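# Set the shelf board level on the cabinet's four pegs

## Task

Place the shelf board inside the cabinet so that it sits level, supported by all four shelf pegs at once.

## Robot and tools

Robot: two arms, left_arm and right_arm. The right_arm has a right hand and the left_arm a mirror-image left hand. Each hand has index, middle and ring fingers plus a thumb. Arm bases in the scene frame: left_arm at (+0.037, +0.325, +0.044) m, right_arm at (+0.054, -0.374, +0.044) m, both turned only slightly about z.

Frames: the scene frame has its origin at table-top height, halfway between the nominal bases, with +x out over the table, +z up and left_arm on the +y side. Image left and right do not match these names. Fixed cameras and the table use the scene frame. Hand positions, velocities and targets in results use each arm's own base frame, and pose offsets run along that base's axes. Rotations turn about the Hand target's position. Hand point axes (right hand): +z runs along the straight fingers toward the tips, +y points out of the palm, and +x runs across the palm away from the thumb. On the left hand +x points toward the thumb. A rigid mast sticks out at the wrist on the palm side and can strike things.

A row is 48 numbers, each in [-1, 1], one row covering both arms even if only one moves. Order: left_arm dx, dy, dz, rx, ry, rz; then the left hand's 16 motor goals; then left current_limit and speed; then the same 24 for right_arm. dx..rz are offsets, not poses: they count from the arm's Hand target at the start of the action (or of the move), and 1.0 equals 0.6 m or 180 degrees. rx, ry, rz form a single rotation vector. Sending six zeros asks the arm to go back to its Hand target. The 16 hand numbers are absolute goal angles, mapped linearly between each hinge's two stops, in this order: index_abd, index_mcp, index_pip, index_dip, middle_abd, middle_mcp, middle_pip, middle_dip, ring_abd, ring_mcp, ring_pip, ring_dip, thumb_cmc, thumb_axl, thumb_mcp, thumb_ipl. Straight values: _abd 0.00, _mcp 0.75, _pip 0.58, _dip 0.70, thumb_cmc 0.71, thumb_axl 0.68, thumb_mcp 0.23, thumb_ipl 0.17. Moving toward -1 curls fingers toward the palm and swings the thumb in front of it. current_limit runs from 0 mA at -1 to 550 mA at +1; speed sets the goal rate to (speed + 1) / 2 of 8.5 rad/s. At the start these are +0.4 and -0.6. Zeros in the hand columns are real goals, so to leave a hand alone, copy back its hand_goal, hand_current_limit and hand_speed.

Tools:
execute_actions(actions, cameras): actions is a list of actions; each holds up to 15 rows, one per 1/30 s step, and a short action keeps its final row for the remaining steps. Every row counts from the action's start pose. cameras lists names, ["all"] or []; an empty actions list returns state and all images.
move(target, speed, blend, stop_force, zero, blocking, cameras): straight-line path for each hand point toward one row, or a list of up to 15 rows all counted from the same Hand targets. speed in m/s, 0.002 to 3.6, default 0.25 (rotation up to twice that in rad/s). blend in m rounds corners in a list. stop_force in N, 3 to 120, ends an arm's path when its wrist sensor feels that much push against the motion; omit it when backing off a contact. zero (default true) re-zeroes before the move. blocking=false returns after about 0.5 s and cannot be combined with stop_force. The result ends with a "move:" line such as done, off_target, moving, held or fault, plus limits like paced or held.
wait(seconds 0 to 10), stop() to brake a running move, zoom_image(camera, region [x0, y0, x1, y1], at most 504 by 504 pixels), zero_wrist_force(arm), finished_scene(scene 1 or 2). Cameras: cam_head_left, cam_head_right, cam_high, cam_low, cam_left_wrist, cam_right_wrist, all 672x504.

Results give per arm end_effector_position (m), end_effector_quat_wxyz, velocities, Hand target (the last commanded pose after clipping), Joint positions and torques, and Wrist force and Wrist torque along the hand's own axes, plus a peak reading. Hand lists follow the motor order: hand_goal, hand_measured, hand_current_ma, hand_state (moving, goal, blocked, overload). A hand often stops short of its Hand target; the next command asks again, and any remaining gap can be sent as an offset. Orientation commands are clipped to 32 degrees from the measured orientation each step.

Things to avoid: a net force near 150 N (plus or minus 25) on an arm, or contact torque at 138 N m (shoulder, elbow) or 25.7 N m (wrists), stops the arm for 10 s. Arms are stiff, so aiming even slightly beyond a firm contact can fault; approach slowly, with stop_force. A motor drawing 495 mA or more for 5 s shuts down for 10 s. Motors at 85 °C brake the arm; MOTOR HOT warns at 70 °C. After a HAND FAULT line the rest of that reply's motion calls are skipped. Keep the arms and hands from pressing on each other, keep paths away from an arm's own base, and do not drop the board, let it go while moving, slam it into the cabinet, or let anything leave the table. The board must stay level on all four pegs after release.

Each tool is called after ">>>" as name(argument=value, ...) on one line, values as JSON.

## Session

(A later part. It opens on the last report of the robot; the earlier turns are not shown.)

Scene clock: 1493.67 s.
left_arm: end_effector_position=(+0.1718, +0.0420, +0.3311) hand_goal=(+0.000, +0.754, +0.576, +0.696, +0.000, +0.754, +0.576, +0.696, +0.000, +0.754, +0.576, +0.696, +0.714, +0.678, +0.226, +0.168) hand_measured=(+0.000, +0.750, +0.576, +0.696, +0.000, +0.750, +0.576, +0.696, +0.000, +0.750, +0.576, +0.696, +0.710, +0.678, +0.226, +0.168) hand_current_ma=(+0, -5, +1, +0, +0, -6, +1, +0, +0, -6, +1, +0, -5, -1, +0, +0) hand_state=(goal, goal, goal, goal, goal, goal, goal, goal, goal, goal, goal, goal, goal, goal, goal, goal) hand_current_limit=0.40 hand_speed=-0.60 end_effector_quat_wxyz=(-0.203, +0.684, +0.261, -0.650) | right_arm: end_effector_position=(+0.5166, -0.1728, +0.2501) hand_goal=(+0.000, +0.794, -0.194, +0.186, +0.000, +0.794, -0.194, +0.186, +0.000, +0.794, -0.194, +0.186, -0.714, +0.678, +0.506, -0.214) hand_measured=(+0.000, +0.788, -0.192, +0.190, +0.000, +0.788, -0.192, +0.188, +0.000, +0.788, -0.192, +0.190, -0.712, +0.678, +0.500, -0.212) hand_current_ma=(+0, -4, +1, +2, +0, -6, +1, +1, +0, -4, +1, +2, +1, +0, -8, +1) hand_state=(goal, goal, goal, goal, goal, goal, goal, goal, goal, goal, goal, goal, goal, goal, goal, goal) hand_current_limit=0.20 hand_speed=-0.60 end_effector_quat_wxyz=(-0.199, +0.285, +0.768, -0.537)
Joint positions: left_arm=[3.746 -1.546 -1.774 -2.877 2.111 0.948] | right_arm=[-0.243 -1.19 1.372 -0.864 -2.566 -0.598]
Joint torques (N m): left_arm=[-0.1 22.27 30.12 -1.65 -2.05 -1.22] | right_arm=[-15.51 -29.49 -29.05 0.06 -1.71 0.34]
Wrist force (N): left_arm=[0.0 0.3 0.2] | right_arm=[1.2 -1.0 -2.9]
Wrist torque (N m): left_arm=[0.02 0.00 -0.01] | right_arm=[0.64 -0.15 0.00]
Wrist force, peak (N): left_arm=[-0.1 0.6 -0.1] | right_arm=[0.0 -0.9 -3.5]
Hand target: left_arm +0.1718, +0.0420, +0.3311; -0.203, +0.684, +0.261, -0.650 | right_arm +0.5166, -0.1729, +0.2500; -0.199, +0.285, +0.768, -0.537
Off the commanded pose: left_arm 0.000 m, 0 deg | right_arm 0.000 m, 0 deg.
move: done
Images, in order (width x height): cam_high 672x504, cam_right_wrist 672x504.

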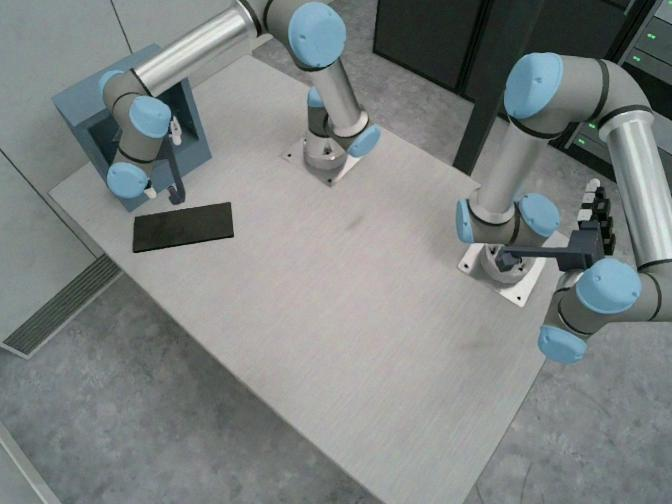

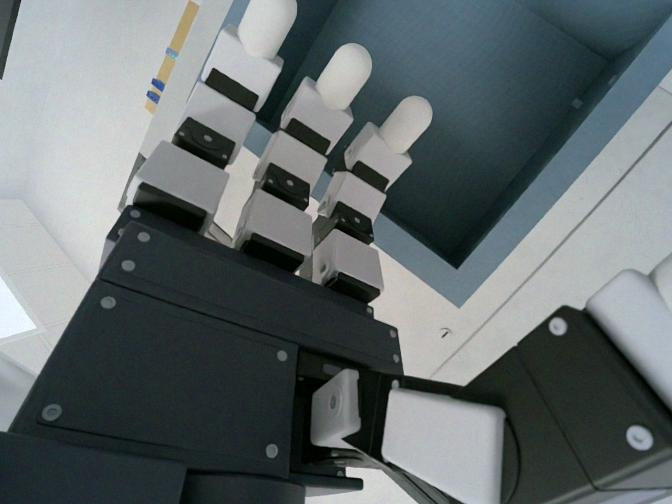

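>>> move(target=[[0,0,0,0,0,0,0,0.754,0.576,0.696,0,0.754,0.576,0.696,0,0.754,0.576,0.696,0.714,0.678,0.226,0.168,0.4,-0.6,0,0,-0.4309,0,0,0,0,0.7945,-0.194,0.1855,0,0.7945,-0.194,0.1855,0,0.7945,-0.194,0.1855,-0.714,0.678,0.506,-0.214,0.2,-0.6]], speed=0.1, stop_force=10)

>>> move(target=[[0,0,0,0,0,0,0,0.754,0.576,0.696,0,0.754,0.576,0.696,0,0.754,0.576,0.696,0.714,0.678,0.226,0.168,0.4,-0.6,0,0,0,0,0,0,0,0.6986,-0.194,0.1855,0,0.6986,-0.194,0.1855,0,0.6986,-0.194,0.1855,-0.714,0.678,0.427,-0.214,0,-0.8]], speed=0.05)

>>> move(target=[[0,0,0,0,0,0,0,0.754,0.576,0.696,0,0.754,0.576,0.696,0,0.754,0.576,0.696,0.714,0.678,0.226,0.168,0.4,-0.6,0,0,-0.0183,0,0,0,0,0.698,-0.194,0.1855,0,0.698,-0.194,0.1855,0,0.698,-0.194,0.1855,-0.714,0.678,0.427,-0.214,0,-0.8]], speed=0.01, stop_force=4, cameras=["cam_low","cam_right_wrist","cam_high"])

>>> zoom_image(camera="cam_high", region=[110, 150, 260, 260])

Scene clock: 1508.30 s.
left_arm: end_effector_position=(+0.1718, +0.0420, +0.3311) hand_goal=(+0.000, +0.754, +0.576, +0.696, +0.000, +0.754, +0.576, +0.696, +0.000, +0.754, +0.576, +0.696, +0.714, +0.678, +0.226, +0.168) hand_measured=(+0.000, +0.750, +0.576, +0.696, +0.000, +0.750, +0.576, +0.696, +0.000, +0.750, +0.576, +0.696, +0.710, +0.678, +0.226, +0.168) hand_current_ma=(+0, -5, +1, +0, +0, -6, +1, +0, +0, -6, +1, +0, -5, -1, +0, +0) hand_state=(goal, goal, goal, goal, goal, goal, goal, goal, goal, goal, goal, goal, goal, goal, goal, goal) hand_current_limit=0.40 hand_speed=-0.60 end_effector_quat_wxyz=(-0.203, +0.684, +0.261, -0.650) | right_arm: end_effector_position=(+0.5166, -0.1729, -0.0085) hand_goal=(+0.000, +0.794, -0.194, +0.186, +0.000, +0.794, -0.194, +0.186, +0.000, +0.794, -0.194, +0.186, -0.714, +0.678, +0.506, -0.214) hand_measured=(+0.000, +0.788, -0.192, +0.190, +0.000, +0.788, -0.192, +0.188, +0.000, +0.788, -0.192, +0.190, -0.712, +0.678, +0.500, -0.212) hand_current_ma=(+0, -4, +1, +2, +0, -6, +1, +1, +0, -5, +1, +2, +1, +0, -7, +1) hand_state=(goal, goal, goal, goal, goal, goal, goal, goal, goal, goal, goal, goal, goal, goal, goal, goal) hand_current_limit=0.20 hand_speed=-0.60 end_effector_quat_wxyz=(-0.199, +0.284, +0.768, -0.537)
Joint positions: left_arm=[3.746 -1.546 -1.774 -2.877 2.111 0.948] | right_arm=[-0.243 -0.912 1.674 -1.445 -2.566 -0.598]
Joint torques (N m): left_arm=[-0.04 22.39 30.67 -1.75 -2.03 -1.17] | right_arm=[-1.89 -46.24 -26.31 -0.97 -2.99 0.3]
Wrist force (N): left_arm=[-0.2 0.2 -0.1] | right_arm=[0.2 -1.3 -3.4]
Wrist torque (N m): left_arm=[0.04 0.02 -0.03] | right_arm=[0.59 -0.02 -0.01]
Wrist force, peak (N): left_arm=[-0.4 0.8 -0.4] | right_arm=[1.0 -2.3 -3.7]
Hand target: left_arm +0.1718, +0.0420, +0.3311; -0.203, +0.684, +0.261, -0.650 | right_arm +0.5166, -0.1729, -0.0085; -0.199, +0.285, +0.768, -0.537
Off the commanded pose: left_arm 0.000 m, 0 deg | right_arm 0.000 m, 0 deg.
move: done

Scene clock: 1508.80 s.
left_arm: end_effector_position=(+0.1718, +0.0420, +0.3311) hand_goal=(+0.000, +0.754, +0.576, +0.696, +0.000, +0.754, +0.576, +0.696, +0.000, +0.754, +0.576, +0.696, +0.714, +0.678, +0.226, +0.168) hand_measured=(+0.000, +0.750, +0.576, +0.696, +0.000, +0.750, +0.576, +0.696, +0.000, +0.750, +0.576, +0.696, +0.710, +0.678, +0.226, +0.168) hand_current_ma=(+0, -5, +1, +0, +0, -6, +1, +0, +0, -6, +1, +0, -5, -1, +0, +0) hand_state=(goal, goal, goal, goal, goal, goal, goal, goal, goal, goal, goal, goal, goal, goal, goal, goal) hand_current_limit=0.40 hand_speed=-0.60 end_effector_quat_wxyz=(-0.203, +0.684, +0.261, -0.650) | right_arm: end_effector_position=(+0.5166, -0.1729, -0.0085) hand_goal=(+0.000, +0.698, -0.194, +0.186, +0.000, +0.698, -0.194, +0.186, +0.000, +0.698, -0.194, +0.186, -0.714, +0.678, +0.428, -0.214) hand_measured=(+0.000, +0.694, -0.192, +0.190, +0.000, +0.692, -0.192, +0.188, +0.000, +0.694, -0.192, +0.190, -0.712, +0.678, +0.428, -0.212) hand_current_ma=(+0, -3, +1, +2, +0, -5, +1, +1, +0, -4, +1, +2, +1, +0, +0, +1) hand_state=(goal, goal, goal, goal, goal, goal, goal, goal, goal, goal, goal, goal, goal, goal, goal, goal) hand_current_limit=0.00 hand_speed=-0.80 end_effector_quat_wxyz=(-0.199, +0.284, +0.768, -0.537)
Joint positions: left_arm=[3.746 -1.546 -1.774 -2.877 2.111 0.948] | right_arm=[-0.243 -0.912 1.674 -1.445 -2.566 -0.598]
Joint torques (N m): left_arm=[0.56 22.26 30.86 -1.77 -2.02 -1.21] | right_arm=[-6.91 -45.83 -25.51 -2.27 -2.78 1.11]
Wrist force (N): left_arm=[0.2 0.3 0.0] | right_arm=[0.6 -1.4 -3.1]
Wrist torque (N m): left_arm=[0.04 -0.04 0.01] | right_arm=[0.56 -0.07 0.02]
Wrist force, peak (N): left_arm=[-0.2 0.6 0.1] | right_arm=[0.3 -1.6 -3.7]
Hand target: left_arm +0.1718, +0.0420, +0.3311; -0.203, +0.684, +0.261, -0.650 | right_arm +0.5166, -0.1729, -0.0085; -0.199, +0.285, +0.768, -0.537
Off the commanded pose: left_arm 0.000 m, 0 deg | right_arm 0.000 m, 0 deg.
move: done

Scene clock: 1510.87 s.
left_arm: end_effector_position=(+0.1718, +0.0420, +0.3311) hand_goal=(+0.000, +0.754, +0.576, +0.696, +0.000, +0.754, +0.576, +0.696, +0.000, +0.754, +0.576, +0.696, +0.714, +0.678, +0.226, +0.168) hand_measured=(+0.000, +0.750, +0.576, +0.696, +0.000, +0.750, +0.576, +0.696, +0.000, +0.750, +0.576, +0.696, +0.710, +0.678, +0.226, +0.168) hand_current_ma=(+0, -5, +1, +0, +0, -6, +1, +0, +0, -6, +1, +0, -5, -1, +0, +0) hand_state=(goal, goal, goal, goal, goal, goal, goal, goal, goal, goal, goal, goal, goal, goal, goal, goal) hand_current_limit=0.40 hand_speed=-0.60 end_effector_quat_wxyz=(-0.203, +0.684, +0.261, -0.650) | right_arm: end_effector_position=(+0.5166, -0.1729, -0.0168) hand_goal=(+0.000, +0.698, -0.194, +0.186, +0.000, +0.698, -0.194, +0.186, +0.000, +0.698, -0.194, +0.186, -0.714, +0.678, +0.428, -0.214) hand_measured=(+0.000, +0.696, -0.196, +0.184, +0.000, +0.696, -0.196, +0.184, +0.000, +0.696, -0.194, +0.186, -0.712, +0.678, +0.428, -0.212) hand_current_ma=(+0, -1, +0, -1, +0, -1, -1, -1, +0, -1, +0, +0, +1, +0, +0, +1) hand_state=(goal, goal, goal, goal, goal, goal, goal, goal, goal, goal, goal, goal, goal, goal, goal, goal) hand_current_limit=0.00 hand_speed=-0.80 end_effector_quat_wxyz=(-0.199, +0.285, +0.768, -0.537)
Joint positions: left_arm=[3.746 -1.546 -1.774 -2.877 2.111 0.948] | right_arm=[-0.243 -0.898 1.677 -1.461 -2.566 -0.598]
Joint torques (N m): left_arm=[0.5 22.48 30.17 -1.61 -2.02 -1.19] | right_arm=[-13.6 -49.75 -25.67 1.42 -2.19 1.29]
Wrist force (N): left_arm=[-0.1 0.2 -0.1] | right_arm=[0.5 -2.0 -2.8]
Wrist torque (N m): left_arm=[0.03 0.00 -0.02] | right_arm=[0.54 -0.08 0.01]
Wrist force, peak (N): left_arm=[-0.5 0.3 -0.2] | right_arm=[1.1 -7.6 -5.5]
Hand target: left_arm +0.1718, +0.0420, +0.3311; -0.203, +0.684, +0.261, -0.650 | right_arm +0.5166, -0.1729, -0.0168; -0.199, +0.285, +0.768, -0.537 (not the last commanded pose)
Off the commanded pose: left_arm 0.000 m, 0 deg | right_arm 0.003 m, 0 deg.
move: contact (right_arm)
Images, in order (width x height): cam_high 672x504, cam_low 672x504, cam_right_wrist 672x504.

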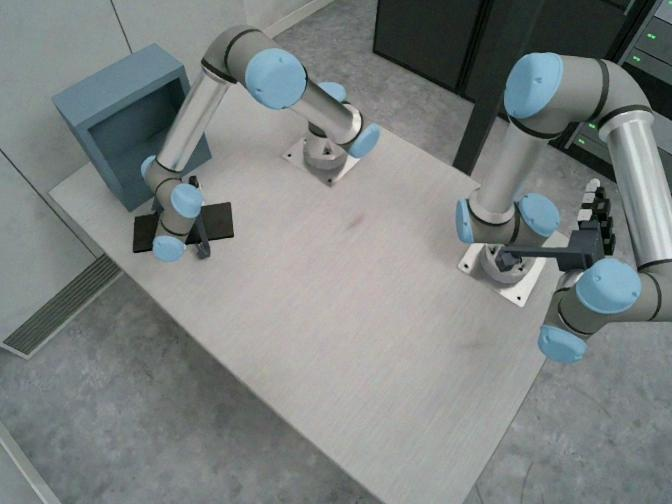

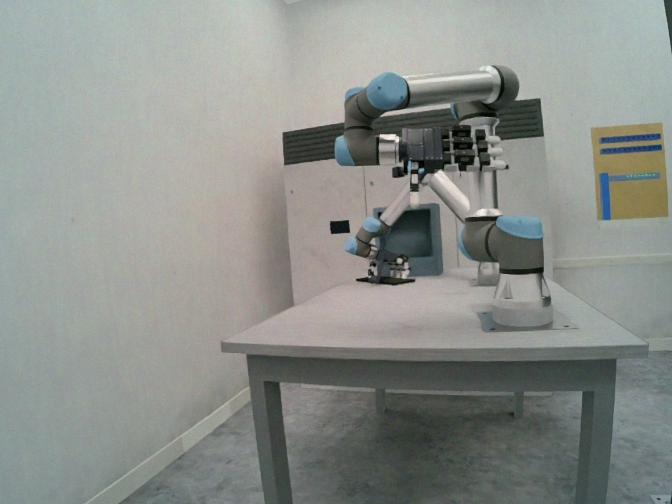

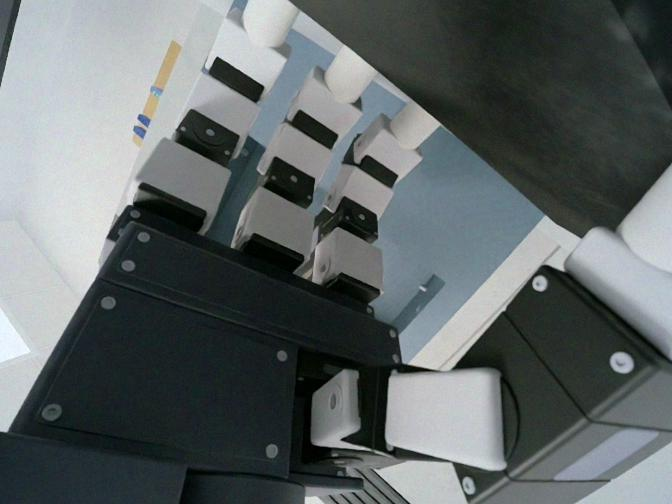

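Scaled by 3.360 from the camera's 672x504 image, which has a finer 960x720 frame.

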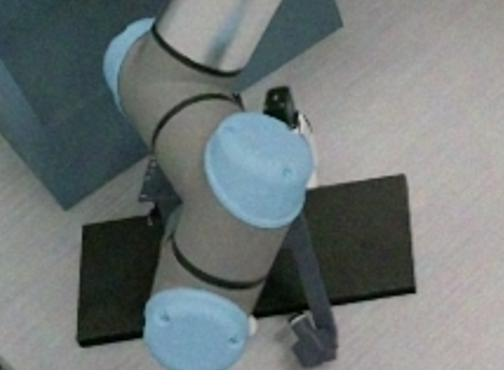

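>>> move(target=[[0,0,0,0,0,0,0,0.754,0.576,0.696,0,0.754,0.576,0.696,0,0.754,0.576,0.696,0.714,0.678,0.226,0.168,0.4,-0.6,0,0,0.0022,0,0,0,0,0.698,-0.194,0.1855,0,0.698,-0.194,0.1855,0,0.698,-0.194,0.1855,-0.714,0.678,0.427,-0.214,-0.1,-0.95]], speed=0.02)

>>> move(target=[[0,0,0,0,0,0,0,0.754,0.576,0.696,0,0.754,0.576,0.696,0,0.754,0.576,0.696,0.714,0.678,0.226,0.168,0.4,-0.6,0,0,0,0,0,0,0,0.62,-0.2,0.18,0,0.62,-0.2,0.18,0,0.62,-0.2,0.18,-0.714,0.678,0.36,-0.214,-0.1,-0.95]], speed=0.02)

>>> move(target=[[0,0,0,0,0,0,0,0.754,0.576,0.696,0,0.754,0.576,0.696,0,0.754,0.576,0.696,0.714,0.678,0.226,0.168,0.4,-0.6,0,0,0,0,0,0,0,0.56,-0.24,0.14,0,0.56,-0.24,0.14,0,0.56,-0.24,0.14,-0.714,0.678,0.24,-0.28,0.74,-0.95]], speed=0.02)

>>> move(target=[[0,0,0,0,0,0,0,0.754,0.576,0.696,0,0.754,0.576,0.696,0,0.754,0.576,0.696,0.714,0.678,0.226,0.168,0.4,-0.6,0,0,0.0333,0,0,0,0,0.56,-0.24,0.14,0,0.56,-0.24,0.14,0,0.56,-0.24,0.14,-0.714,0.678,0.24,-0.28,0.74,-0.95]], speed=0.02, cameras=["cam_low","cam_right_wrist","cam_high"])

>>> zoom_image(camera="cam_low", region=[340, 220, 430, 290])

Scene clock: 1522.17 s.
left_arm: end_effector_position=(+0.1718, +0.0420, +0.3311) hand_goal=(+0.000, +0.754, +0.576, +0.696, +0.000, +0.754, +0.576, +0.696, +0.000, +0.754, +0.576, +0.696, +0.714, +0.678, +0.226, +0.168) hand_measured=(+0.000, +0.750, +0.576, +0.696, +0.000, +0.750, +0.576, +0.696, +0.000, +0.750, +0.576, +0.696, +0.710, +0.678, +0.226, +0.168) hand_current_ma=(+0, -5, +1, +0, +0, -6, +1, +0, +0, -6, +1, +0, -5, -1, +0, +0) hand_state=(goal, goal, goal, goal, goal, goal, goal, goal, goal, goal, goal, goal, goal, goal, goal, goal) hand_current_limit=0.40 hand_speed=-0.60 end_effector_quat_wxyz=(-0.203, +0.684, +0.261, -0.650) | right_arm: end_effector_position=(+0.5166, -0.1729, -0.0155) hand_goal=(+0.000, +0.698, -0.194, +0.186, +0.000, +0.698, -0.194, +0.186, +0.000, +0.698, -0.194, +0.186, -0.714, +0.678, +0.428, -0.214) hand_measured=(+0.000, +0.694, -0.196, +0.184, +0.000, +0.694, -0.194, +0.186, +0.000, +0.696, -0.194, +0.186, -0.712, +0.678, +0.428, -0.212) hand_current_ma=(+0, -3, +0, -1, +0, -2, +0, +0, +0, -1, +0, +0, +1, +0, +0, +1) hand_state=(goal, goal, goal, goal, goal, goal, goal, goal, goal, goal, goal, goal, goal, goal, goal, goal) hand_current_limit=-0.10 hand_speed=-0.95 end_effector_quat_wxyz=(-0.199, +0.285, +0.768, -0.537)
Joint positions: left_arm=[3.746 -1.546 -1.774 -2.877 2.111 0.948] | right_arm=[-0.243 -0.9 1.677 -1.459 -2.566 -0.598]
Joint torques (N m): left_arm=[0.13 22.41 30.55 -1.69 -2.09 -1.18] | right_arm=[-12.68 -47.58 -25.5 0.87 -1.98 1.22]
Wrist force (N): left_arm=[-0.1 0.1 -0.2] | right_arm=[0.3 -1.2 -2.4]
Wrist torque (N m): left_arm=[0.03 0.00 -0.01] | right_arm=[0.54 -0.06 0.00]
Wrist force, peak (N): left_arm=[-0.4 0.4 -0.3] | right_arm=[0.5 -2.1 -3.0]
Hand target: left_arm +0.1718, +0.0420, +0.3311; -0.203, +0.684, +0.261, -0.650 | right_arm +0.5166, -0.1729, -0.0155; -0.199, +0.285, +0.768, -0.537
Off the commanded pose: left_arm 0.000 m, 0 deg | right_arm 0.000 m, 0 deg.
move: done

Scene clock: 1522.73 s.
left_arm: end_effector_position=(+0.1718, +0.0420, +0.3311) hand_goal=(+0.000, +0.754, +0.576, +0.696, +0.000, +0.754, +0.576, +0.696, +0.000, +0.754, +0.576, +0.696, +0.714, +0.678, +0.226, +0.168) hand_measured=(+0.000, +0.750, +0.576, +0.696, +0.000, +0.750, +0.576, +0.696, +0.000, +0.750, +0.576, +0.696, +0.710, +0.678, +0.226, +0.168) hand_current_ma=(+0, -5, +1, +0, +0, -6, +1, +0, +0, -6, +1, +0, -5, -1, +0, +0) hand_state=(goal, goal, goal, goal, goal, goal, goal, goal, goal, goal, goal, goal, goal, goal, goal, goal) hand_current_limit=0.40 hand_speed=-0.60 end_effector_quat_wxyz=(-0.203, +0.684, +0.261, -0.650) | right_arm: end_effector_position=(+0.5166, -0.1729, -0.0155) hand_goal=(+0.000, +0.620, -0.200, +0.180, +0.000, +0.620, -0.200, +0.180, +0.000, +0.620, -0.200, +0.180, -0.714, +0.678, +0.360, -0.214) hand_measured=(+0.000, +0.664, -0.188, +0.184, +0.000, +0.666, -0.190, +0.184, +0.000, +0.664, -0.190, +0.184, -0.710, +0.678, +0.418, -0.200) hand_current_ma=(+0, +93, +12, +2, +0, +98, +9, +3, +0, +96, +10, +4, +2, +0, +190, +24) hand_state=(goal, blocked, goal, goal, goal, blocked, goal, goal, goal, blocked, goal, goal, goal, goal, blocked, goal) hand_current_limit=-0.10 hand_speed=-0.95 end_effector_quat_wxyz=(-0.199, +0.285, +0.768, -0.537)
Joint positions: left_arm=[3.746 -1.546 -1.774 -2.877 2.111 0.948] | right_arm=[-0.243 -0.9 1.677 -1.459 -2.566 -0.598]
Joint torques (N m): left_arm=[0.25 22.2 30.38 -1.65 -1.99 -1.23] | right_arm=[-12.66 -40.19 -24.27 -1.27 -1.8 1.15]
Wrist force (N): left_arm=[-0.1 -0.2 0.1] | right_arm=[0.6 -7.8 -3.4]
Wrist torque (N m): left_arm=[-0.03 0.02 -0.01] | right_arm=[0.63 -0.08 -0.09]
Wrist force, peak (N): left_arm=[-0.2 0.5 -0.3] | right_arm=[0.6 -7.8 -3.4]
Hand target: left_arm +0.1718, +0.0420, +0.3311; -0.203, +0.684, +0.261, -0.650 | right_arm +0.5166, -0.1729, -0.0155; -0.199, +0.285, +0.768, -0.537
Off the commanded pose: left_arm 0.000 m, 0 deg | right_arm 0.000 m, 0 deg.
move: done

Scene clock: 1523.23 s.
left_arm: end_effector_position=(+0.1718, +0.0420, +0.3311) hand_goal=(+0.000, +0.754, +0.576, +0.696, +0.000, +0.754, +0.576, +0.696, +0.000, +0.754, +0.576, +0.696, +0.714, +0.678, +0.226, +0.168) hand_measured=(+0.000, +0.750, +0.576, +0.696, +0.000, +0.750, +0.576, +0.696, +0.000, +0.750, +0.576, +0.696, +0.710, +0.678, +0.226, +0.168) hand_current_ma=(+0, -5, +1, +0, +0, -6, +1, +0, +0, -6, +1, +0, -5, -1, +0, +0) hand_state=(goal, goal, goal, goal, goal, goal, goal, goal, goal, goal, goal, goal, goal, goal, goal, goal) hand_current_limit=0.40 hand_speed=-0.60 end_effector_quat_wxyz=(-0.203, +0.684, +0.261, -0.650) | right_arm: end_effector_position=(+0.5166, -0.1729, -0.0155) hand_goal=(+0.000, +0.560, -0.240, +0.140, +0.000, +0.560, -0.240, +0.140, +0.000, +0.560, -0.240, +0.140, -0.714, +0.678, +0.240, -0.280) hand_measured=(+0.000, +0.658, -0.188, +0.176, +0.000, +0.660, -0.190, +0.174, +0.000, +0.658, -0.190, +0.176, -0.708, +0.678, +0.418, -0.202) hand_current_ma=(+0, +299, +108, +62, +0, +307, +102, +60, +0, +298, +103, +64, +4, +0, +478, +277) hand_state=(goal, blocked, blocked, blocked, goal, blocked, blocked, blocked, goal, blocked, blocked, blocked, goal, goal, blocked, moving) hand_current_limit=0.74 hand_speed=-0.95 end_effector_quat_wxyz=(-0.199, +0.285, +0.768, -0.537)
Joint positions: left_arm=[3.746 -1.546 -1.774 -2.877 2.111 0.948] | right_arm=[-0.243 -0.9 1.677 -1.459 -2.566 -0.598]
Joint torques (N m): left_arm=[0.11 22.49 31.16 -1.57 -1.97 -1.26] | right_arm=[-12.41 -36.5 -23.59 -2.89 -1.66 1.19]
Wrist force (N): left_arm=[0.0 0.3 -0.1] | right_arm=[0.9 -7.8 -1.1]
Wrist torque (N m): left_arm=[0.04 -0.01 -0.01] | right_arm=[0.73 -0.15 -0.13]
Wrist force, peak (N): left_arm=[-0.2 0.6 0.0] | right_arm=[0.5 -8.0 -3.4]
Hand target: left_arm +0.1718, +0.0420, +0.3311; -0.203, +0.684, +0.261, -0.650 | right_arm +0.5166, -0.1729, -0.0155; -0.199, +0.285, +0.768, -0.537
Off the commanded pose: left_arm 0.000 m, 0 deg | right_arm 0.000 m, 0 deg.
move: done

Scene clock: 1524.50 s.
left_arm: end_effector_position=(+0.1718, +0.0420, +0.3311) hand_goal=(+0.000, +0.754, +0.576, +0.696, +0.000, +0.754, +0.576, +0.696, +0.000, +0.754, +0.576, +0.696, +0.714, +0.678, +0.226, +0.168) hand_measured=(+0.000, +0.750, +0.576, +0.696, +0.000, +0.750, +0.576, +0.696, +0.000, +0.750, +0.576, +0.696, +0.710, +0.678, +0.226, +0.168) hand_current_ma=(+0, -5, +1, +0, +0, -6, +1, +0, +0, -6, +1, +0, -5, -1, +0, +0) hand_state=(goal, goal, goal, goal, goal, goal, goal, goal, goal, goal, goal, goal, goal, goal, goal, goal) hand_current_limit=0.40 hand_speed=-0.60 end_effector_quat_wxyz=(-0.203, +0.684, +0.261, -0.650) | right_arm: end_effector_position=(+0.5166, -0.1729, +0.0046) hand_goal=(+0.000, +0.560, -0.240, +0.140, +0.000, +0.560, -0.240, +0.140, +0.000, +0.560, -0.240, +0.140, -0.714, +0.678, +0.240, -0.280) hand_measured=(+0.000, +0.650, -0.184, +0.176, +0.000, +0.642, -0.190, +0.174, +0.000, +0.630, -0.190, +0.176, -0.682, +0.678, +0.418, -0.204) hand_current_ma=(+0, +261, +120, +62, +0, +235, +102, +60, +0, +183, +103, +63, +54, +0, +478, +297) hand_state=(goal, blocked, blocked, blocked, goal, blocked, blocked, blocked, goal, blocked, blocked, blocked, blocked, goal, blocked, blocked) hand_current_limit=0.74 hand_speed=-0.95 end_effector_quat_wxyz=(-0.199, +0.284, +0.768, -0.537)
Joint positions: left_arm=[3.746 -1.546 -1.774 -2.877 2.111 0.948] | right_arm=[-0.243 -0.933 1.669 -1.418 -2.566 -0.598]
Joint torques (N m): left_arm=[-0.02 22.93 30.74 -1.67 -2.09 -1.24] | right_arm=[-12.45 -36.59 -23.33 -2.28 -2.16 -1.28]
Wrist force (N): left_arm=[0.0 0.2 0.0] | right_arm=[0.6 2.7 -2.0]
Wrist torque (N m): left_arm=[0.03 -0.01 -0.01] | right_arm=[0.76 -0.05 0.05]
Wrist force, peak (N): left_arm=[-0.2 0.7 -0.1] | right_arm=[1.0 -7.9 -1.2]
Hand target: left_arm +0.1718, +0.0420, +0.3311; -0.203, +0.684, +0.261, -0.650 | right_arm +0.5166, -0.1729, +0.0045; -0.199, +0.285, +0.768, -0.537
Off the commanded pose: left_arm 0.000 m, 0 deg | right_arm 0.000 m, 0 deg.
move: done
Images, in order (width x height): cam_high 672x504, cam_low 672x504, cam_right_wrist 672x504.

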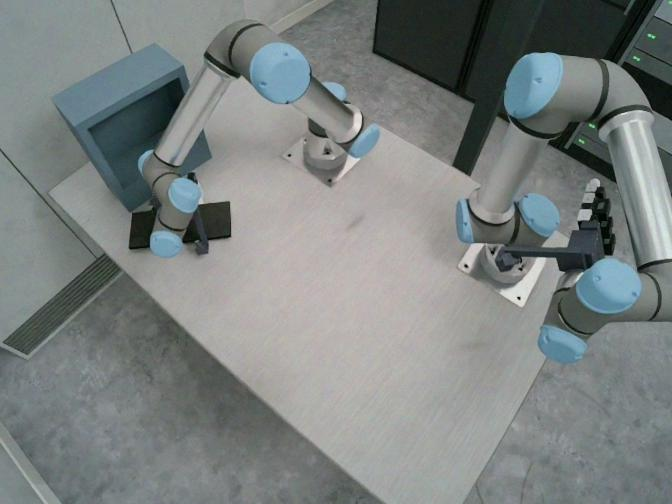

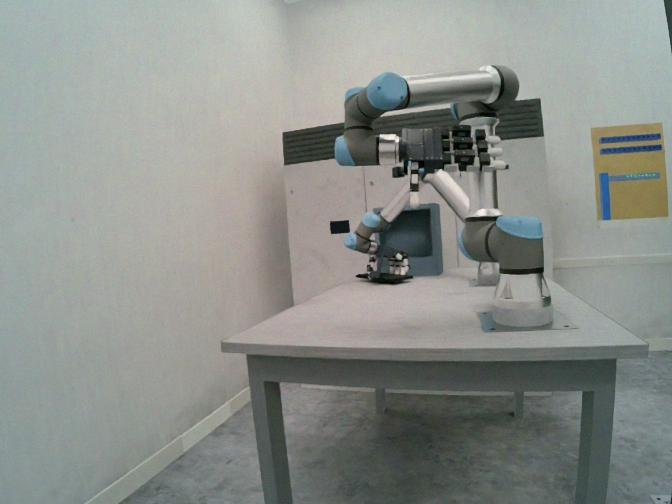

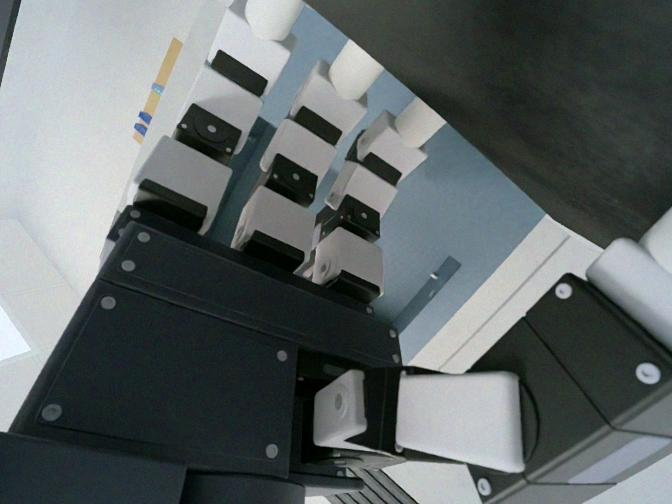

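Scaled by 5.600 from the camera's 672x504 image, which has a finer 960x720 frame.

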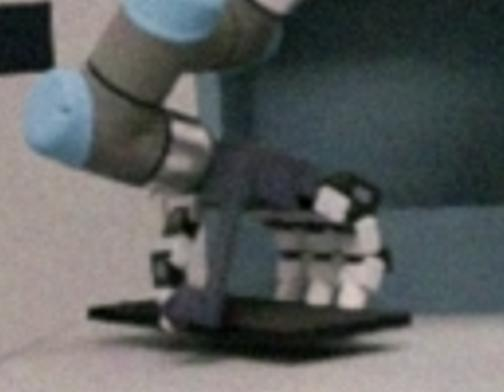

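>>> move(target=[0,0,0,0,0,0,0,0.754,0.576,0.696,0,0.754,0.576,0.696,0,0.754,0.576,0.696,0.714,0.678,0.226,0.168,0.4,-0.6,-0.0943,0.0882,0.1592,0,0,0,0,0.56,-0.24,0.14,0,0.56,-0.24,0.14,0,0.56,-0.24,0.14,-0.714,0.678,0.24,-0.28,0.74,-0.95], speed=0.1, cameras=["cam_right_wrist","cam_low"])

Scene clock: 1602.73 s.
left_arm: end_effector_position=(+0.1718, +0.0420, +0.3311) hand_goal=(+0.000, +0.754, +0.576, +0.696, +0.000, +0.754, +0.576, +0.696, +0.000, +0.754, +0.576, +0.696, +0.714, +0.678, +0.226, +0.168) hand_measured=(+0.000, +0.750, +0.576, +0.696, +0.000, +0.750, +0.576, +0.696, +0.000, +0.750, +0.576, +0.696, +0.710, +0.678, +0.226, +0.168) hand_current_ma=(+0, -5, +1, +0, +0, -6, +1, +0, +0, -6, +1, +0, -5, -1, +0, +0) hand_state=(goal, goal, goal, goal, goal, goal, goal, goal, goal, goal, goal, goal, goal, goal, goal, goal) hand_current_limit=0.40 hand_speed=-0.60 end_effector_quat_wxyz=(-0.203, +0.684, +0.261, -0.650) | right_arm: end_effector_position=(+0.4600, -0.1198, +0.0999) hand_goal=(+0.000, +0.560, -0.240, +0.140, +0.000, +0.560, -0.240, +0.140, +0.000, +0.560, -0.240, +0.140, -0.714, +0.678, +0.240, -0.280) hand_measured=(+0.000, +0.650, -0.184, +0.176, +0.000, +0.642, -0.190, +0.174, +0.000, +0.628, -0.190, +0.176, -0.680, +0.678, +0.418, -0.204) hand_current_ma=(+0, +261, +122, +62, +0, +232, +102, +60, +0, +177, +103, +63, +60, +0, +478, +297) hand_state=(goal, blocked, blocked, blocked, goal, blocked, blocked, blocked, goal, blocked, blocked, blocked, blocked, goal, blocked, blocked) hand_current_limit=0.74 hand_speed=-0.95 end_effector_quat_wxyz=(-0.199, +0.284, +0.768, -0.537)
Joint positions: left_arm=[3.746 -1.546 -1.774 -2.877 2.111 0.948] | right_arm=[-0.173 -1.176 1.756 -1.201 -2.511 -0.524]
Joint torques (N m): left_arm=[0.08 22.48 30.54 -1.68 -2.07 -1.19] | right_arm=[-14.4 -28.42 -30.39 -2.63 -3.12 -1.96]
Wrist force (N): left_arm=[-0.2 0.2 -0.2] | right_arm=[0.7 2.9 -1.7]
Wrist torque (N m): left_arm=[0.05 0.02 -0.02] | right_arm=[0.75 -0.14 0.02]
Wrist force, peak (N): left_arm=[-0.2 0.6 -0.3] | right_arm=[-0.1 4.0 -1.6]
Hand target: left_arm +0.1718, +0.0420, +0.3311; -0.203, +0.684, +0.261, -0.650 | right_arm +0.4600, -0.1200, +0.1000; -0.199, +0.285, +0.768, -0.537
Off the commanded pose: left_arm 0.000 m, 0 deg | right_arm 0.000 m, 0 deg.
move: done
Images, in order (width x height): cam_low 672x504, cam_right_wrist 672x504.

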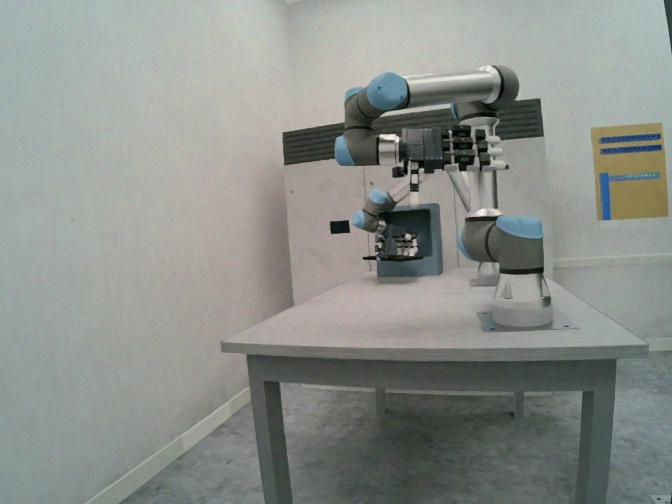

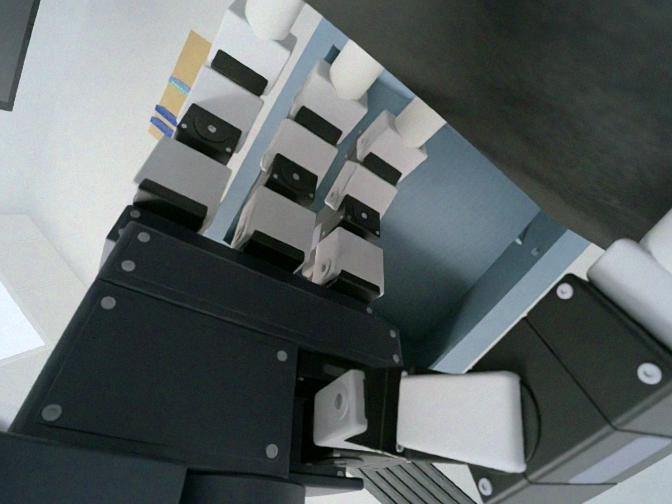

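>>> move(target=[0,0,0,0,0,0,0,0.754,0.576,0.696,0,0.754,0.576,0.696,0,0.754,0.576,0.696,0.714,0.678,0.226,0.168,0.4,-0.6,0,0,0,-0.0840,0.0724,0,0,0.56,-0.24,0.14,0,0.56,-0.24,0.14,0,0.56,-0.24,0.14,-0.714,0.678,0.24,-0.28,0.74,-0.95], speed=0.1)

>>> move(target=[0,0,0,0,0,0,0,0.754,0.576,0.696,0,0.754,0.576,0.696,0,0.754,0.576,0.696,0.714,0.678,0.226,0.168,0.4,-0.6,0,0,0,0,0,0.1667,0,0.56,-0.24,0.14,0,0.56,-0.24,0.14,0,0.56,-0.24,0.14,-0.714,0.678,0.24,-0.28,0.74,-0.95], speed=0.12, cameras=["cam_right_wrist"])

Scene clock: 1610.73 s.
left_arm: end_effector_position=(+0.1718, +0.0420, +0.3311) hand_goal=(+0.000, +0.754, +0.576, +0.696, +0.000, +0.754, +0.576, +0.696, +0.000, +0.754, +0.576, +0.696, +0.714, +0.678, +0.226, +0.168) hand_measured=(+0.000, +0.750, +0.576, +0.696, +0.000, +0.750, +0.576, +0.696, +0.000, +0.750, +0.576, +0.696, +0.710, +0.678, +0.226, +0.168) hand_current_ma=(+0, -5, +1, +0, +0, -6, +1, +0, +0, -6, +1, +0, -5, -1, +0, +0) hand_state=(goal, goal, goal, goal, goal, goal, goal, goal, goal, goal, goal, goal, goal, goal, goal, goal) hand_current_limit=0.40 hand_speed=-0.60 end_effector_quat_wxyz=(-0.203, +0.684, +0.261, -0.650) | right_arm: end_effector_position=(+0.4601, -0.1199, +0.1000) hand_goal=(+0.000, +0.560, -0.240, +0.140, +0.000, +0.560, -0.240, +0.140, +0.000, +0.560, -0.240, +0.140, -0.714, +0.678, +0.240, -0.280) hand_measured=(+0.000, +0.640, -0.184, +0.176, +0.000, +0.632, -0.190, +0.174, +0.000, +0.620, -0.190, +0.176, -0.680, +0.678, +0.426, -0.204) hand_current_ma=(+0, +224, +122, +62, +0, +194, +102, +60, +0, +144, +103, +63, +60, +0, +478, +297) hand_state=(goal, blocked, blocked, blocked, goal, blocked, blocked, blocked, goal, blocked, blocked, blocked, blocked, goal, blocked, blocked) hand_current_limit=0.74 hand_speed=-0.95 end_effector_quat_wxyz=(-0.246, +0.246, +0.664, -0.662)
Joint positions: left_arm=[3.746 -1.546 -1.774 -2.877 2.111 0.948] | right_arm=[-0.11 -0.928 1.516 -0.591 -2.542 -0.003]
Joint torques (N m): left_arm=[-0.37 22.15 30.67 -1.59 -2.14 -1.34] | right_arm=[-10.47 -49.19 -7.32 1.03 -1.5 -0.81]
Wrist force (N): left_arm=[-0.2 0.1 -0.1] | right_arm=[1.2 3.0 -2.2]
Wrist torque (N m): left_arm=[0.01 0.03 -0.03] | right_arm=[0.76 -0.09 0.16]
Wrist force, peak (N): left_arm=[-0.1 0.8 0.2] | right_arm=[1.0 3.4 -2.7]
Hand target: left_arm +0.1718, +0.0420, +0.3311; -0.203, +0.684, +0.261, -0.650 | right_arm +0.4600, -0.1200, +0.1000; -0.246, +0.246, +0.664, -0.662
Off the commanded pose: left_arm 0.000 m, 0 deg | right_arm 0.000 m, 0 deg.
move: done

Scene clock: 1613.33 s.
left_arm: end_effector_position=(+0.1718, +0.0420, +0.3311) hand_goal=(+0.000, +0.754, +0.576, +0.696, +0.000, +0.754, +0.576, +0.696, +0.000, +0.754, +0.576, +0.696, +0.714, +0.678, +0.226, +0.168) hand_measured=(+0.000, +0.750, +0.576, +0.696, +0.000, +0.750, +0.576, +0.696, +0.000, +0.750, +0.576, +0.696, +0.710, +0.678, +0.226, +0.168) hand_current_ma=(+0, -5, +1, +0, +0, -6, +1, +0, +0, -6, +1, +0, -5, -1, +0, +0) hand_state=(goal, goal, goal, goal, goal, goal, goal, goal, goal, goal, goal, goal, goal, goal, goal, goal) hand_current_limit=0.40 hand_speed=-0.60 end_effector_quat_wxyz=(-0.203, +0.684, +0.261, -0.650) | right_arm: end_effector_position=(+0.4600, -0.1199, +0.1000) hand_goal=(+0.000, +0.560, -0.240, +0.140, +0.000, +0.560, -0.240, +0.140, +0.000, +0.560, -0.240, +0.140, -0.714, +0.678, +0.240, -0.280) hand_measured=(+0.000, +0.640, -0.184, +0.176, +0.000, +0.632, -0.190, +0.174, +0.000, +0.618, -0.190, +0.176, -0.680, +0.678, +0.426, -0.204) hand_current_ma=(+0, +223, +122, +62, +0, +193, +102, +60, +0, +143, +103, +62, +60, +0, +478, +297) hand_state=(goal, blocked, blocked, blocked, goal, blocked, blocked, blocked, goal, blocked, blocked, blocked, blocked, goal, blocked, blocked) hand_current_limit=0.74 hand_speed=-0.95 end_effector_quat_wxyz=(-0.066, +0.065, +0.705, -0.703)
Joint positions: left_arm=[3.746 -1.546 -1.774 -2.877 2.111 0.948] | right_arm=[-0.049 -1.131 1.862 -0.743 -3.005 -0.013]
Joint torques (N m): left_arm=[0.8 22.51 30.35 -1.7 -2.12 -1.23] | right_arm=[-13.4 -28.26 -26.3 -0.96 0.74 -1.03]
Wrist force (N): left_arm=[-0.3 0.1 0.0] | right_arm=[1.2 2.7 -1.9]
Wrist torque (N m): left_arm=[0.00 0.04 -0.04] | right_arm=[0.68 -0.12 0.14]
Wrist force, peak (N): left_arm=[-0.4 0.6 -0.1] | right_arm=[1.2 3.5 -2.8]
Hand target: left_arm +0.1718, +0.0420, +0.3311; -0.203, +0.684, +0.261, -0.650 | right_arm +0.4600, -0.1200, +0.1000; -0.066, +0.065, +0.705, -0.703
Off the commanded pose: left_arm 0.000 m, 0 deg | right_arm 0.000 m, 0 deg.
move: done
Images, in order (width x height): cam_right_wrist 672x504.

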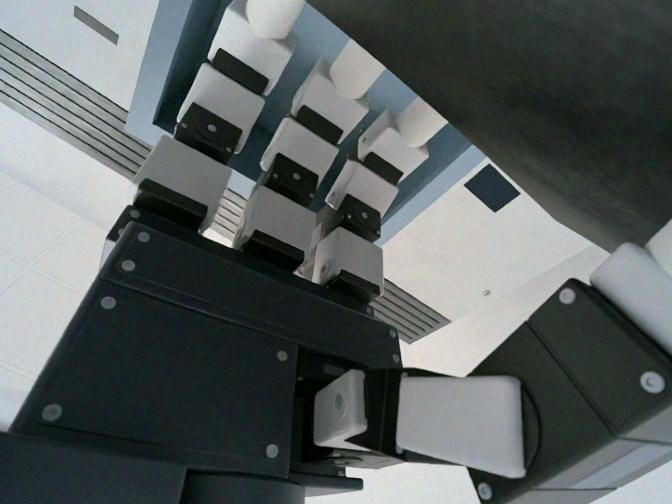

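>>> move(target=[0,0,0,0,0,0,0,0.754,0.576,0.696,0,0.754,0.576,0.696,0,0.754,0.576,0.696,0.714,0.678,0.226,0.168,0.4,-0.6,0,0,0,0,0,0.1667,0,0.56,-0.24,0.14,0,0.56,-0.24,0.14,0,0.56,-0.24,0.14,-0.714,0.678,0.24,-0.28,0.74,-0.95], speed=0.12)

>>> move(target=[0,0,0,0,0,0,0,0.754,0.576,0.696,0,0.754,0.576,0.696,0,0.754,0.576,0.696,0.714,0.678,0.226,0.168,0.4,-0.6,0,0,0.55,0,0,0,0,0.56,-0.24,0.14,0,0.56,-0.24,0.14,0,0.56,-0.24,0.14,-0.714,0.678,0.24,-0.28,0.74,-0.95], speed=0.12, cameras=["cam_right_wrist","cam_head_right"])

Scene clock: 1622.30 s.
left_arm: end_effector_position=(+0.1718, +0.0420, +0.3311) hand_goal=(+0.000, +0.754, +0.576, +0.696, +0.000, +0.754, +0.576, +0.696, +0.000, +0.754, +0.576, +0.696, +0.714, +0.678, +0.226, +0.168) hand_measured=(+0.000, +0.750, +0.576, +0.696, +0.000, +0.750, +0.576, +0.696, +0.000, +0.750, +0.576, +0.696, +0.710, +0.678, +0.226, +0.168) hand_current_ma=(+0, -5, +1, +0, +0, -6, +1, +0, +0, -6, +1, +0, -5, -1, +0, +0) hand_state=(goal, goal, goal, goal, goal, goal, goal, goal, goal, goal, goal, goal, goal, goal, goal, goal) hand_current_limit=0.40 hand_speed=-0.60 end_effector_quat_wxyz=(-0.203, +0.684, +0.261, -0.650) | right_arm: end_effector_position=(+0.4600, -0.1201, +0.1000) hand_goal=(+0.000, +0.560, -0.240, +0.140, +0.000, +0.560, -0.240, +0.140, +0.000, +0.560, -0.240, +0.140, -0.714, +0.678, +0.240, -0.280) hand_measured=(+0.000, +0.640, -0.184, +0.176, +0.000, +0.632, -0.190, +0.174, +0.000, +0.618, -0.190, +0.176, -0.680, +0.678, +0.426, -0.204) hand_current_ma=(+0, +221, +122, +62, +0, +191, +102, +60, +0, +141, +103, +62, +60, +0, +479, +297) hand_state=(goal, blocked, blocked, blocked, goal, blocked, blocked, blocked, goal, blocked, blocked, blocked, blocked, goal, blocked, blocked) hand_current_limit=0.74 hand_speed=-0.95 end_effector_quat_wxyz=(+0.118, -0.119, +0.698, -0.697)
Joint positions: left_arm=[3.746 -1.546 -1.774 -2.877 2.111 0.948] | right_arm=[-0.125 -1.361 2.205 -0.84 -3.604 0.002]
Joint torques (N m): left_arm=[0.11 22.61 30.77 -1.68 -1.97 -1.18] | right_arm=[13.66 -17.61 -26.87 0.84 -0.3 -1.62]
Wrist force (N): left_arm=[-0.1 0.1 -0.1] | right_arm=[1.2 2.7 -2.1]
Wrist torque (N m): left_arm=[0.02 -0.01 -0.02] | right_arm=[0.71 -0.11 0.14]
Wrist force, peak (N): left_arm=[-0.4 0.3 -0.4] | right_arm=[1.3 2.9 -2.7]
Hand target: left_arm +0.1718, +0.0420, +0.3311; -0.203, +0.684, +0.261, -0.650 | right_arm +0.4600, -0.1200, +0.1000; +0.118, -0.119, +0.698, -0.697
Off the commanded pose: left_arm 0.000 m, 0 deg | right_arm 0.000 m, 0 deg.
move: done

Scene clock: 1625.50 s.
left_arm: end_effector_position=(+0.1718, +0.0420, +0.3311) hand_goal=(+0.000, +0.754, +0.576, +0.696, +0.000, +0.754, +0.576, +0.696, +0.000, +0.754, +0.576, +0.696, +0.714, +0.678, +0.226, +0.168) hand_measured=(+0.000, +0.750, +0.576, +0.696, +0.000, +0.750, +0.576, +0.696, +0.000, +0.750, +0.576, +0.696, +0.710, +0.678, +0.226, +0.168) hand_current_ma=(+0, -5, +1, +0, +0, -6, +1, +0, +0, -6, +1, +0, -5, -1, +0, +0) hand_state=(goal, goal, goal, goal, goal, goal, goal, goal, goal, goal, goal, goal, goal, goal, goal, goal) hand_current_limit=0.40 hand_speed=-0.60 end_effector_quat_wxyz=(-0.203, +0.684, +0.261, -0.650) | right_arm: end_effector_position=(+0.4601, -0.1199, +0.4299) hand_goal=(+0.000, +0.560, -0.240, +0.140, +0.000, +0.560, -0.240, +0.140, +0.000, +0.560, -0.240, +0.140, -0.714, +0.678, +0.240, -0.280) hand_measured=(+0.000, +0.638, -0.184, +0.176, +0.000, +0.630, -0.190, +0.174, +0.000, +0.616, -0.190, +0.174, -0.680, +0.678, +0.428, -0.204) hand_current_ma=(+0, +213, +122, +62, +0, +184, +102, +60, +0, +135, +103, +61, +60, +0, +478, +297) hand_state=(goal, blocked, blocked, blocked, goal, blocked, blocked, blocked, goal, blocked, blocked, blocked, blocked, goal, blocked, blocked) hand_current_limit=0.74 hand_speed=-0.95 end_effector_quat_wxyz=(+0.118, -0.119, +0.698, -0.697)
Joint positions: left_arm=[3.746 -1.546 -1.774 -2.877 2.111 0.948] | right_arm=[-0.124 -1.669 1.594 0.079 -3.604 0.002]
Joint torques (N m): left_arm=[0.08 22.6 30.73 -1.65 -2.11 -1.21] | right_arm=[-12.89 -22.13 -19.97 -2.57 -1.79 -0.43]
Wrist force (N): left_arm=[-0.2 0.2 0.2] | right_arm=[1.1 3.1 -2.5]
Wrist torque (N m): left_arm=[0.01 0.02 -0.03] | right_arm=[0.76 -0.07 0.05]
Wrist force, peak (N): left_arm=[-0.4 0.4 -0.5] | right_arm=[1.3 4.6 -2.0]
Hand target: left_arm +0.1718, +0.0420, +0.3311; -0.203, +0.684, +0.261, -0.650 | right_arm +0.4600, -0.1200, +0.4300; +0.118, -0.119, +0.698, -0.697
Off the commanded pose: left_arm 0.000 m, 0 deg | right_arm 0.000 m, 0 deg.
move: done
Images, in order (width x height): cam_head_right 672x504, cam_right_wrist 672x504.

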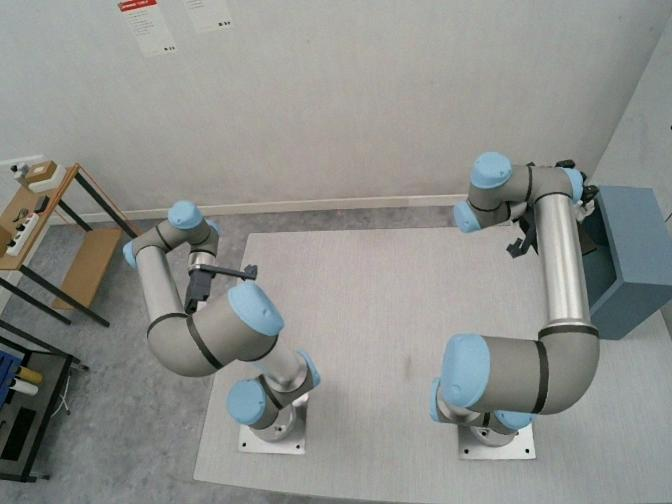

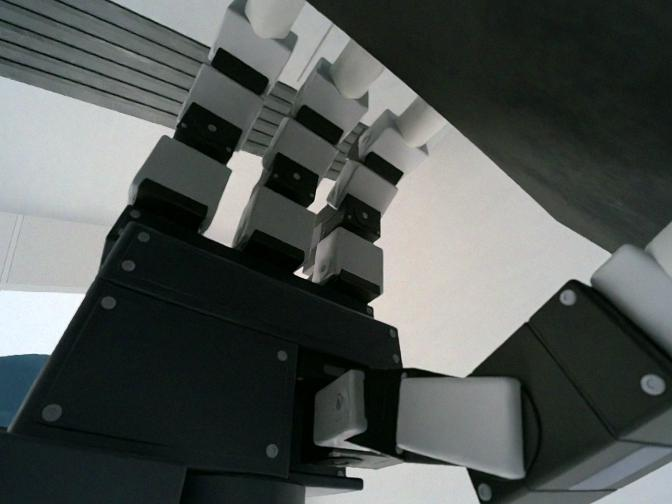

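>>> move(target=[0,0,0,0,0,0,0,0.754,0.576,0.696,0,0.754,0.576,0.696,0,0.754,0.576,0.696,0.714,0.678,0.226,0.168,0.4,-0.6,-0.05,-0.2667,0,0,0,-0.0778,0,0.56,-0.24,0.14,0,0.56,-0.24,0.14,0,0.56,-0.24,0.14,-0.714,0.678,0.24,-0.28,0.74,-0.95], speed=0.1)

>>> move(target=[0,0,0,0,0,0,0,0.754,0.576,0.696,0,0.754,0.576,0.696,0,0.754,0.576,0.696,0.714,0.678,0.226,0.168,0.4,-0.6,-0.01,-0.135,0,0,0,-0.0728,0,0.56,-0.24,0.14,0,0.56,-0.24,0.14,0,0.56,-0.24,0.14,-0.714,0.678,0.24,-0.28,0.74,-0.95], speed=0.1, cameras=["cam_right_wrist","cam_head_right","cam_high"])

Scene clock: 1632.37 s.
left_arm: end_effector_position=(+0.1718, +0.0420, +0.3311) hand_goal=(+0.000, +0.754, +0.576, +0.696, +0.000, +0.754, +0.576, +0.696, +0.000, +0.754, +0.576, +0.696, +0.714, +0.678, +0.226, +0.168) hand_measured=(+0.000, +0.750, +0.576, +0.696, +0.000, +0.750, +0.576, +0.696, +0.000, +0.750, +0.576, +0.696, +0.710, +0.678, +0.226, +0.168) hand_current_ma=(+0, -5, +1, +0, +0, -6, +1, +0, +0, -6, +1, +0, -5, -1, +0, +0) hand_state=(goal, goal, goal, goal, goal, goal, goal, goal, goal, goal, goal, goal, goal, goal, goal, goal) hand_current_limit=0.40 hand_speed=-0.60 end_effector_quat_wxyz=(-0.203, +0.684, +0.261, -0.650) | right_arm: end_effector_position=(+0.4301, -0.2801, +0.4301) hand_goal=(+0.000, +0.560, -0.240, +0.140, +0.000, +0.560, -0.240, +0.140, +0.000, +0.560, -0.240, +0.140, -0.714, +0.678, +0.240, -0.280) hand_measured=(+0.000, +0.638, -0.184, +0.176, +0.000, +0.630, -0.190, +0.174, +0.000, +0.616, -0.190, +0.174, -0.680, +0.678, +0.430, -0.204) hand_current_ma=(+0, +211, +122, +62, +0, +182, +102, +60, +0, +133, +103, +61, +60, +0, +478, +297) hand_state=(goal, blocked, blocked, blocked, goal, blocked, blocked, blocked, goal, blocked, blocked, blocked, blocked, goal, blocked, blocked) hand_current_limit=0.74 hand_speed=-0.95 end_effector_quat_wxyz=(+0.033, -0.033, +0.707, -0.706)
Joint positions: left_arm=[3.746 -1.546 -1.774 -2.877 2.111 0.948] | right_arm=[-0.487 -1.628 1.556 0.075 -3.722 0.001]
Joint torques (N m): left_arm=[-0.11 22.26 30.61 -1.75 -1.98 -1.22] | right_arm=[11.96 -31.29 -15.08 -0.79 1.82 -0.55]
Wrist force (N): left_arm=[-0.2 0.5 0.1] | right_arm=[0.8 3.0 -2.7]
Wrist torque (N m): left_arm=[0.06 0.02 -0.04] | right_arm=[0.79 -0.07 0.14]
Wrist force, peak (N): left_arm=[0.0 0.8 -0.2] | right_arm=[0.7 2.9 -3.8]
Hand target: left_arm +0.1718, +0.0420, +0.3311; -0.203, +0.684, +0.261, -0.650 | right_arm +0.4300, -0.2800, +0.4300; +0.033, -0.033, +0.707, -0.706
Off the commanded pose: left_arm 0.000 m, 0 deg | right_arm 0.000 m, 0 deg.
move: done

Scene clock: 1633.83 s.
left_arm: end_effector_position=(+0.1718, +0.0420, +0.3311) hand_goal=(+0.000, +0.754, +0.576, +0.696, +0.000, +0.754, +0.576, +0.696, +0.000, +0.754, +0.576, +0.696, +0.714, +0.678, +0.226, +0.168) hand_measured=(+0.000, +0.750, +0.576, +0.696, +0.000, +0.750, +0.576, +0.696, +0.000, +0.750, +0.576, +0.696, +0.710, +0.678, +0.226, +0.168) hand_current_ma=(+0, -5, +1, +0, +0, -6, +1, +0, +0, -6, +1, +0, -5, -1, +0, +0) hand_state=(goal, goal, goal, goal, goal, goal, goal, goal, goal, goal, goal, goal, goal, goal, goal, goal) hand_current_limit=0.40 hand_speed=-0.60 end_effector_quat_wxyz=(-0.203, +0.684, +0.261, -0.650) | right_arm: end_effector_position=(+0.4239, -0.3611, +0.4300) hand_goal=(+0.000, +0.560, -0.240, +0.140, +0.000, +0.560, -0.240, +0.140, +0.000, +0.560, -0.240, +0.140, -0.714, +0.678, +0.240, -0.280) hand_measured=(+0.000, +0.636, -0.184, +0.176, +0.000, +0.630, -0.190, +0.174, +0.000, +0.616, -0.190, +0.174, -0.680, +0.678, +0.430, -0.204) hand_current_ma=(+0, +208, +122, +62, +0, +180, +102, +60, +0, +132, +103, +60, +60, +0, +478, +297) hand_state=(goal, blocked, blocked, blocked, goal, blocked, blocked, blocked, goal, blocked, blocked, blocked, blocked, goal, blocked, blocked) hand_current_limit=0.74 hand_speed=-0.95 end_effector_quat_wxyz=(-0.048, +0.048, +0.706, -0.705) end_effector_velocity=(+0.001, +0.002, -0.001) end_effector_angular_velocity=(+0.001, +0.001, +0.006)
Joint positions: left_arm=[3.746 -1.546 -1.774 -2.877 2.111 0.948] | right_arm=[-0.593 -1.474 1.398 0.079 -3.599 0.002]
Joint velocities: left_arm=[within noise] | right_arm=[0.002 -0.003 0.005 -0.001 -0.004 0]
Joint torques (N m): left_arm=[0.48 22.76 30.56 -1.71 -2.08 -1.28] | right_arm=[15.59 -34.3 -14.19 0.24 -1.69 1.86]
Wrist force (N): left_arm=[0.1 0.1 0.1] | right_arm=[1.1 2.8 -2.5]
Wrist torque (N m): left_arm=[0.02 -0.02 0.00] | right_arm=[0.73 -0.12 0.05]
Wrist force, peak (N): left_arm=[-0.4 0.6 0.1] | right_arm=[0.6 3.2 -3.3]
Hand target: left_arm +0.1718, +0.0420, +0.3311; -0.203, +0.684, +0.261, -0.650 | right_arm +0.4240, -0.3610, +0.4300; -0.048, +0.048, +0.706, -0.705
Off the commanded pose: left_arm 0.000 m, 0 deg | right_arm 0.000 m, 0 deg.
move: done
Images, in order (width x height): cam_head_right 672x504, cam_high 672x504, cam_right_wrist 672x504.

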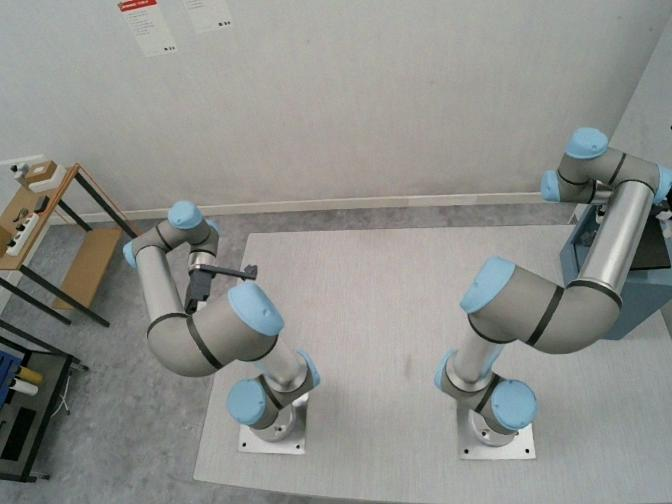

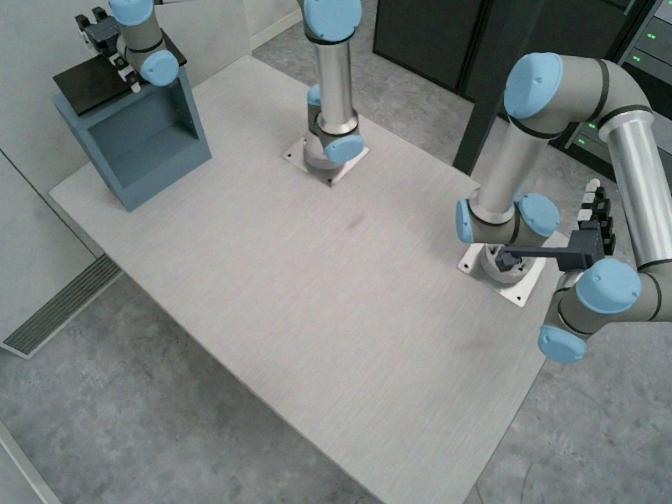

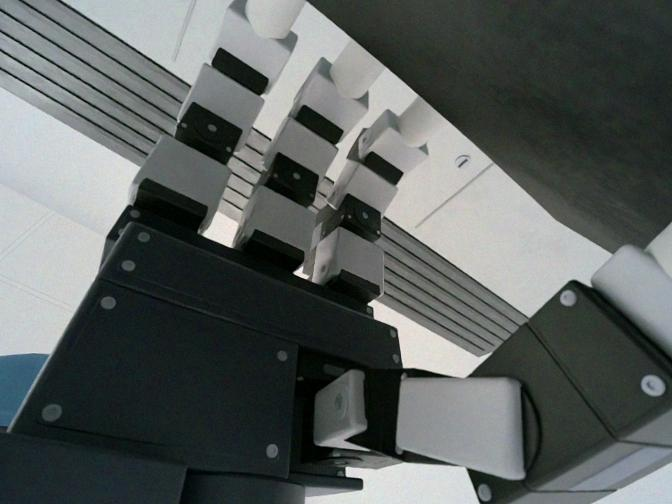

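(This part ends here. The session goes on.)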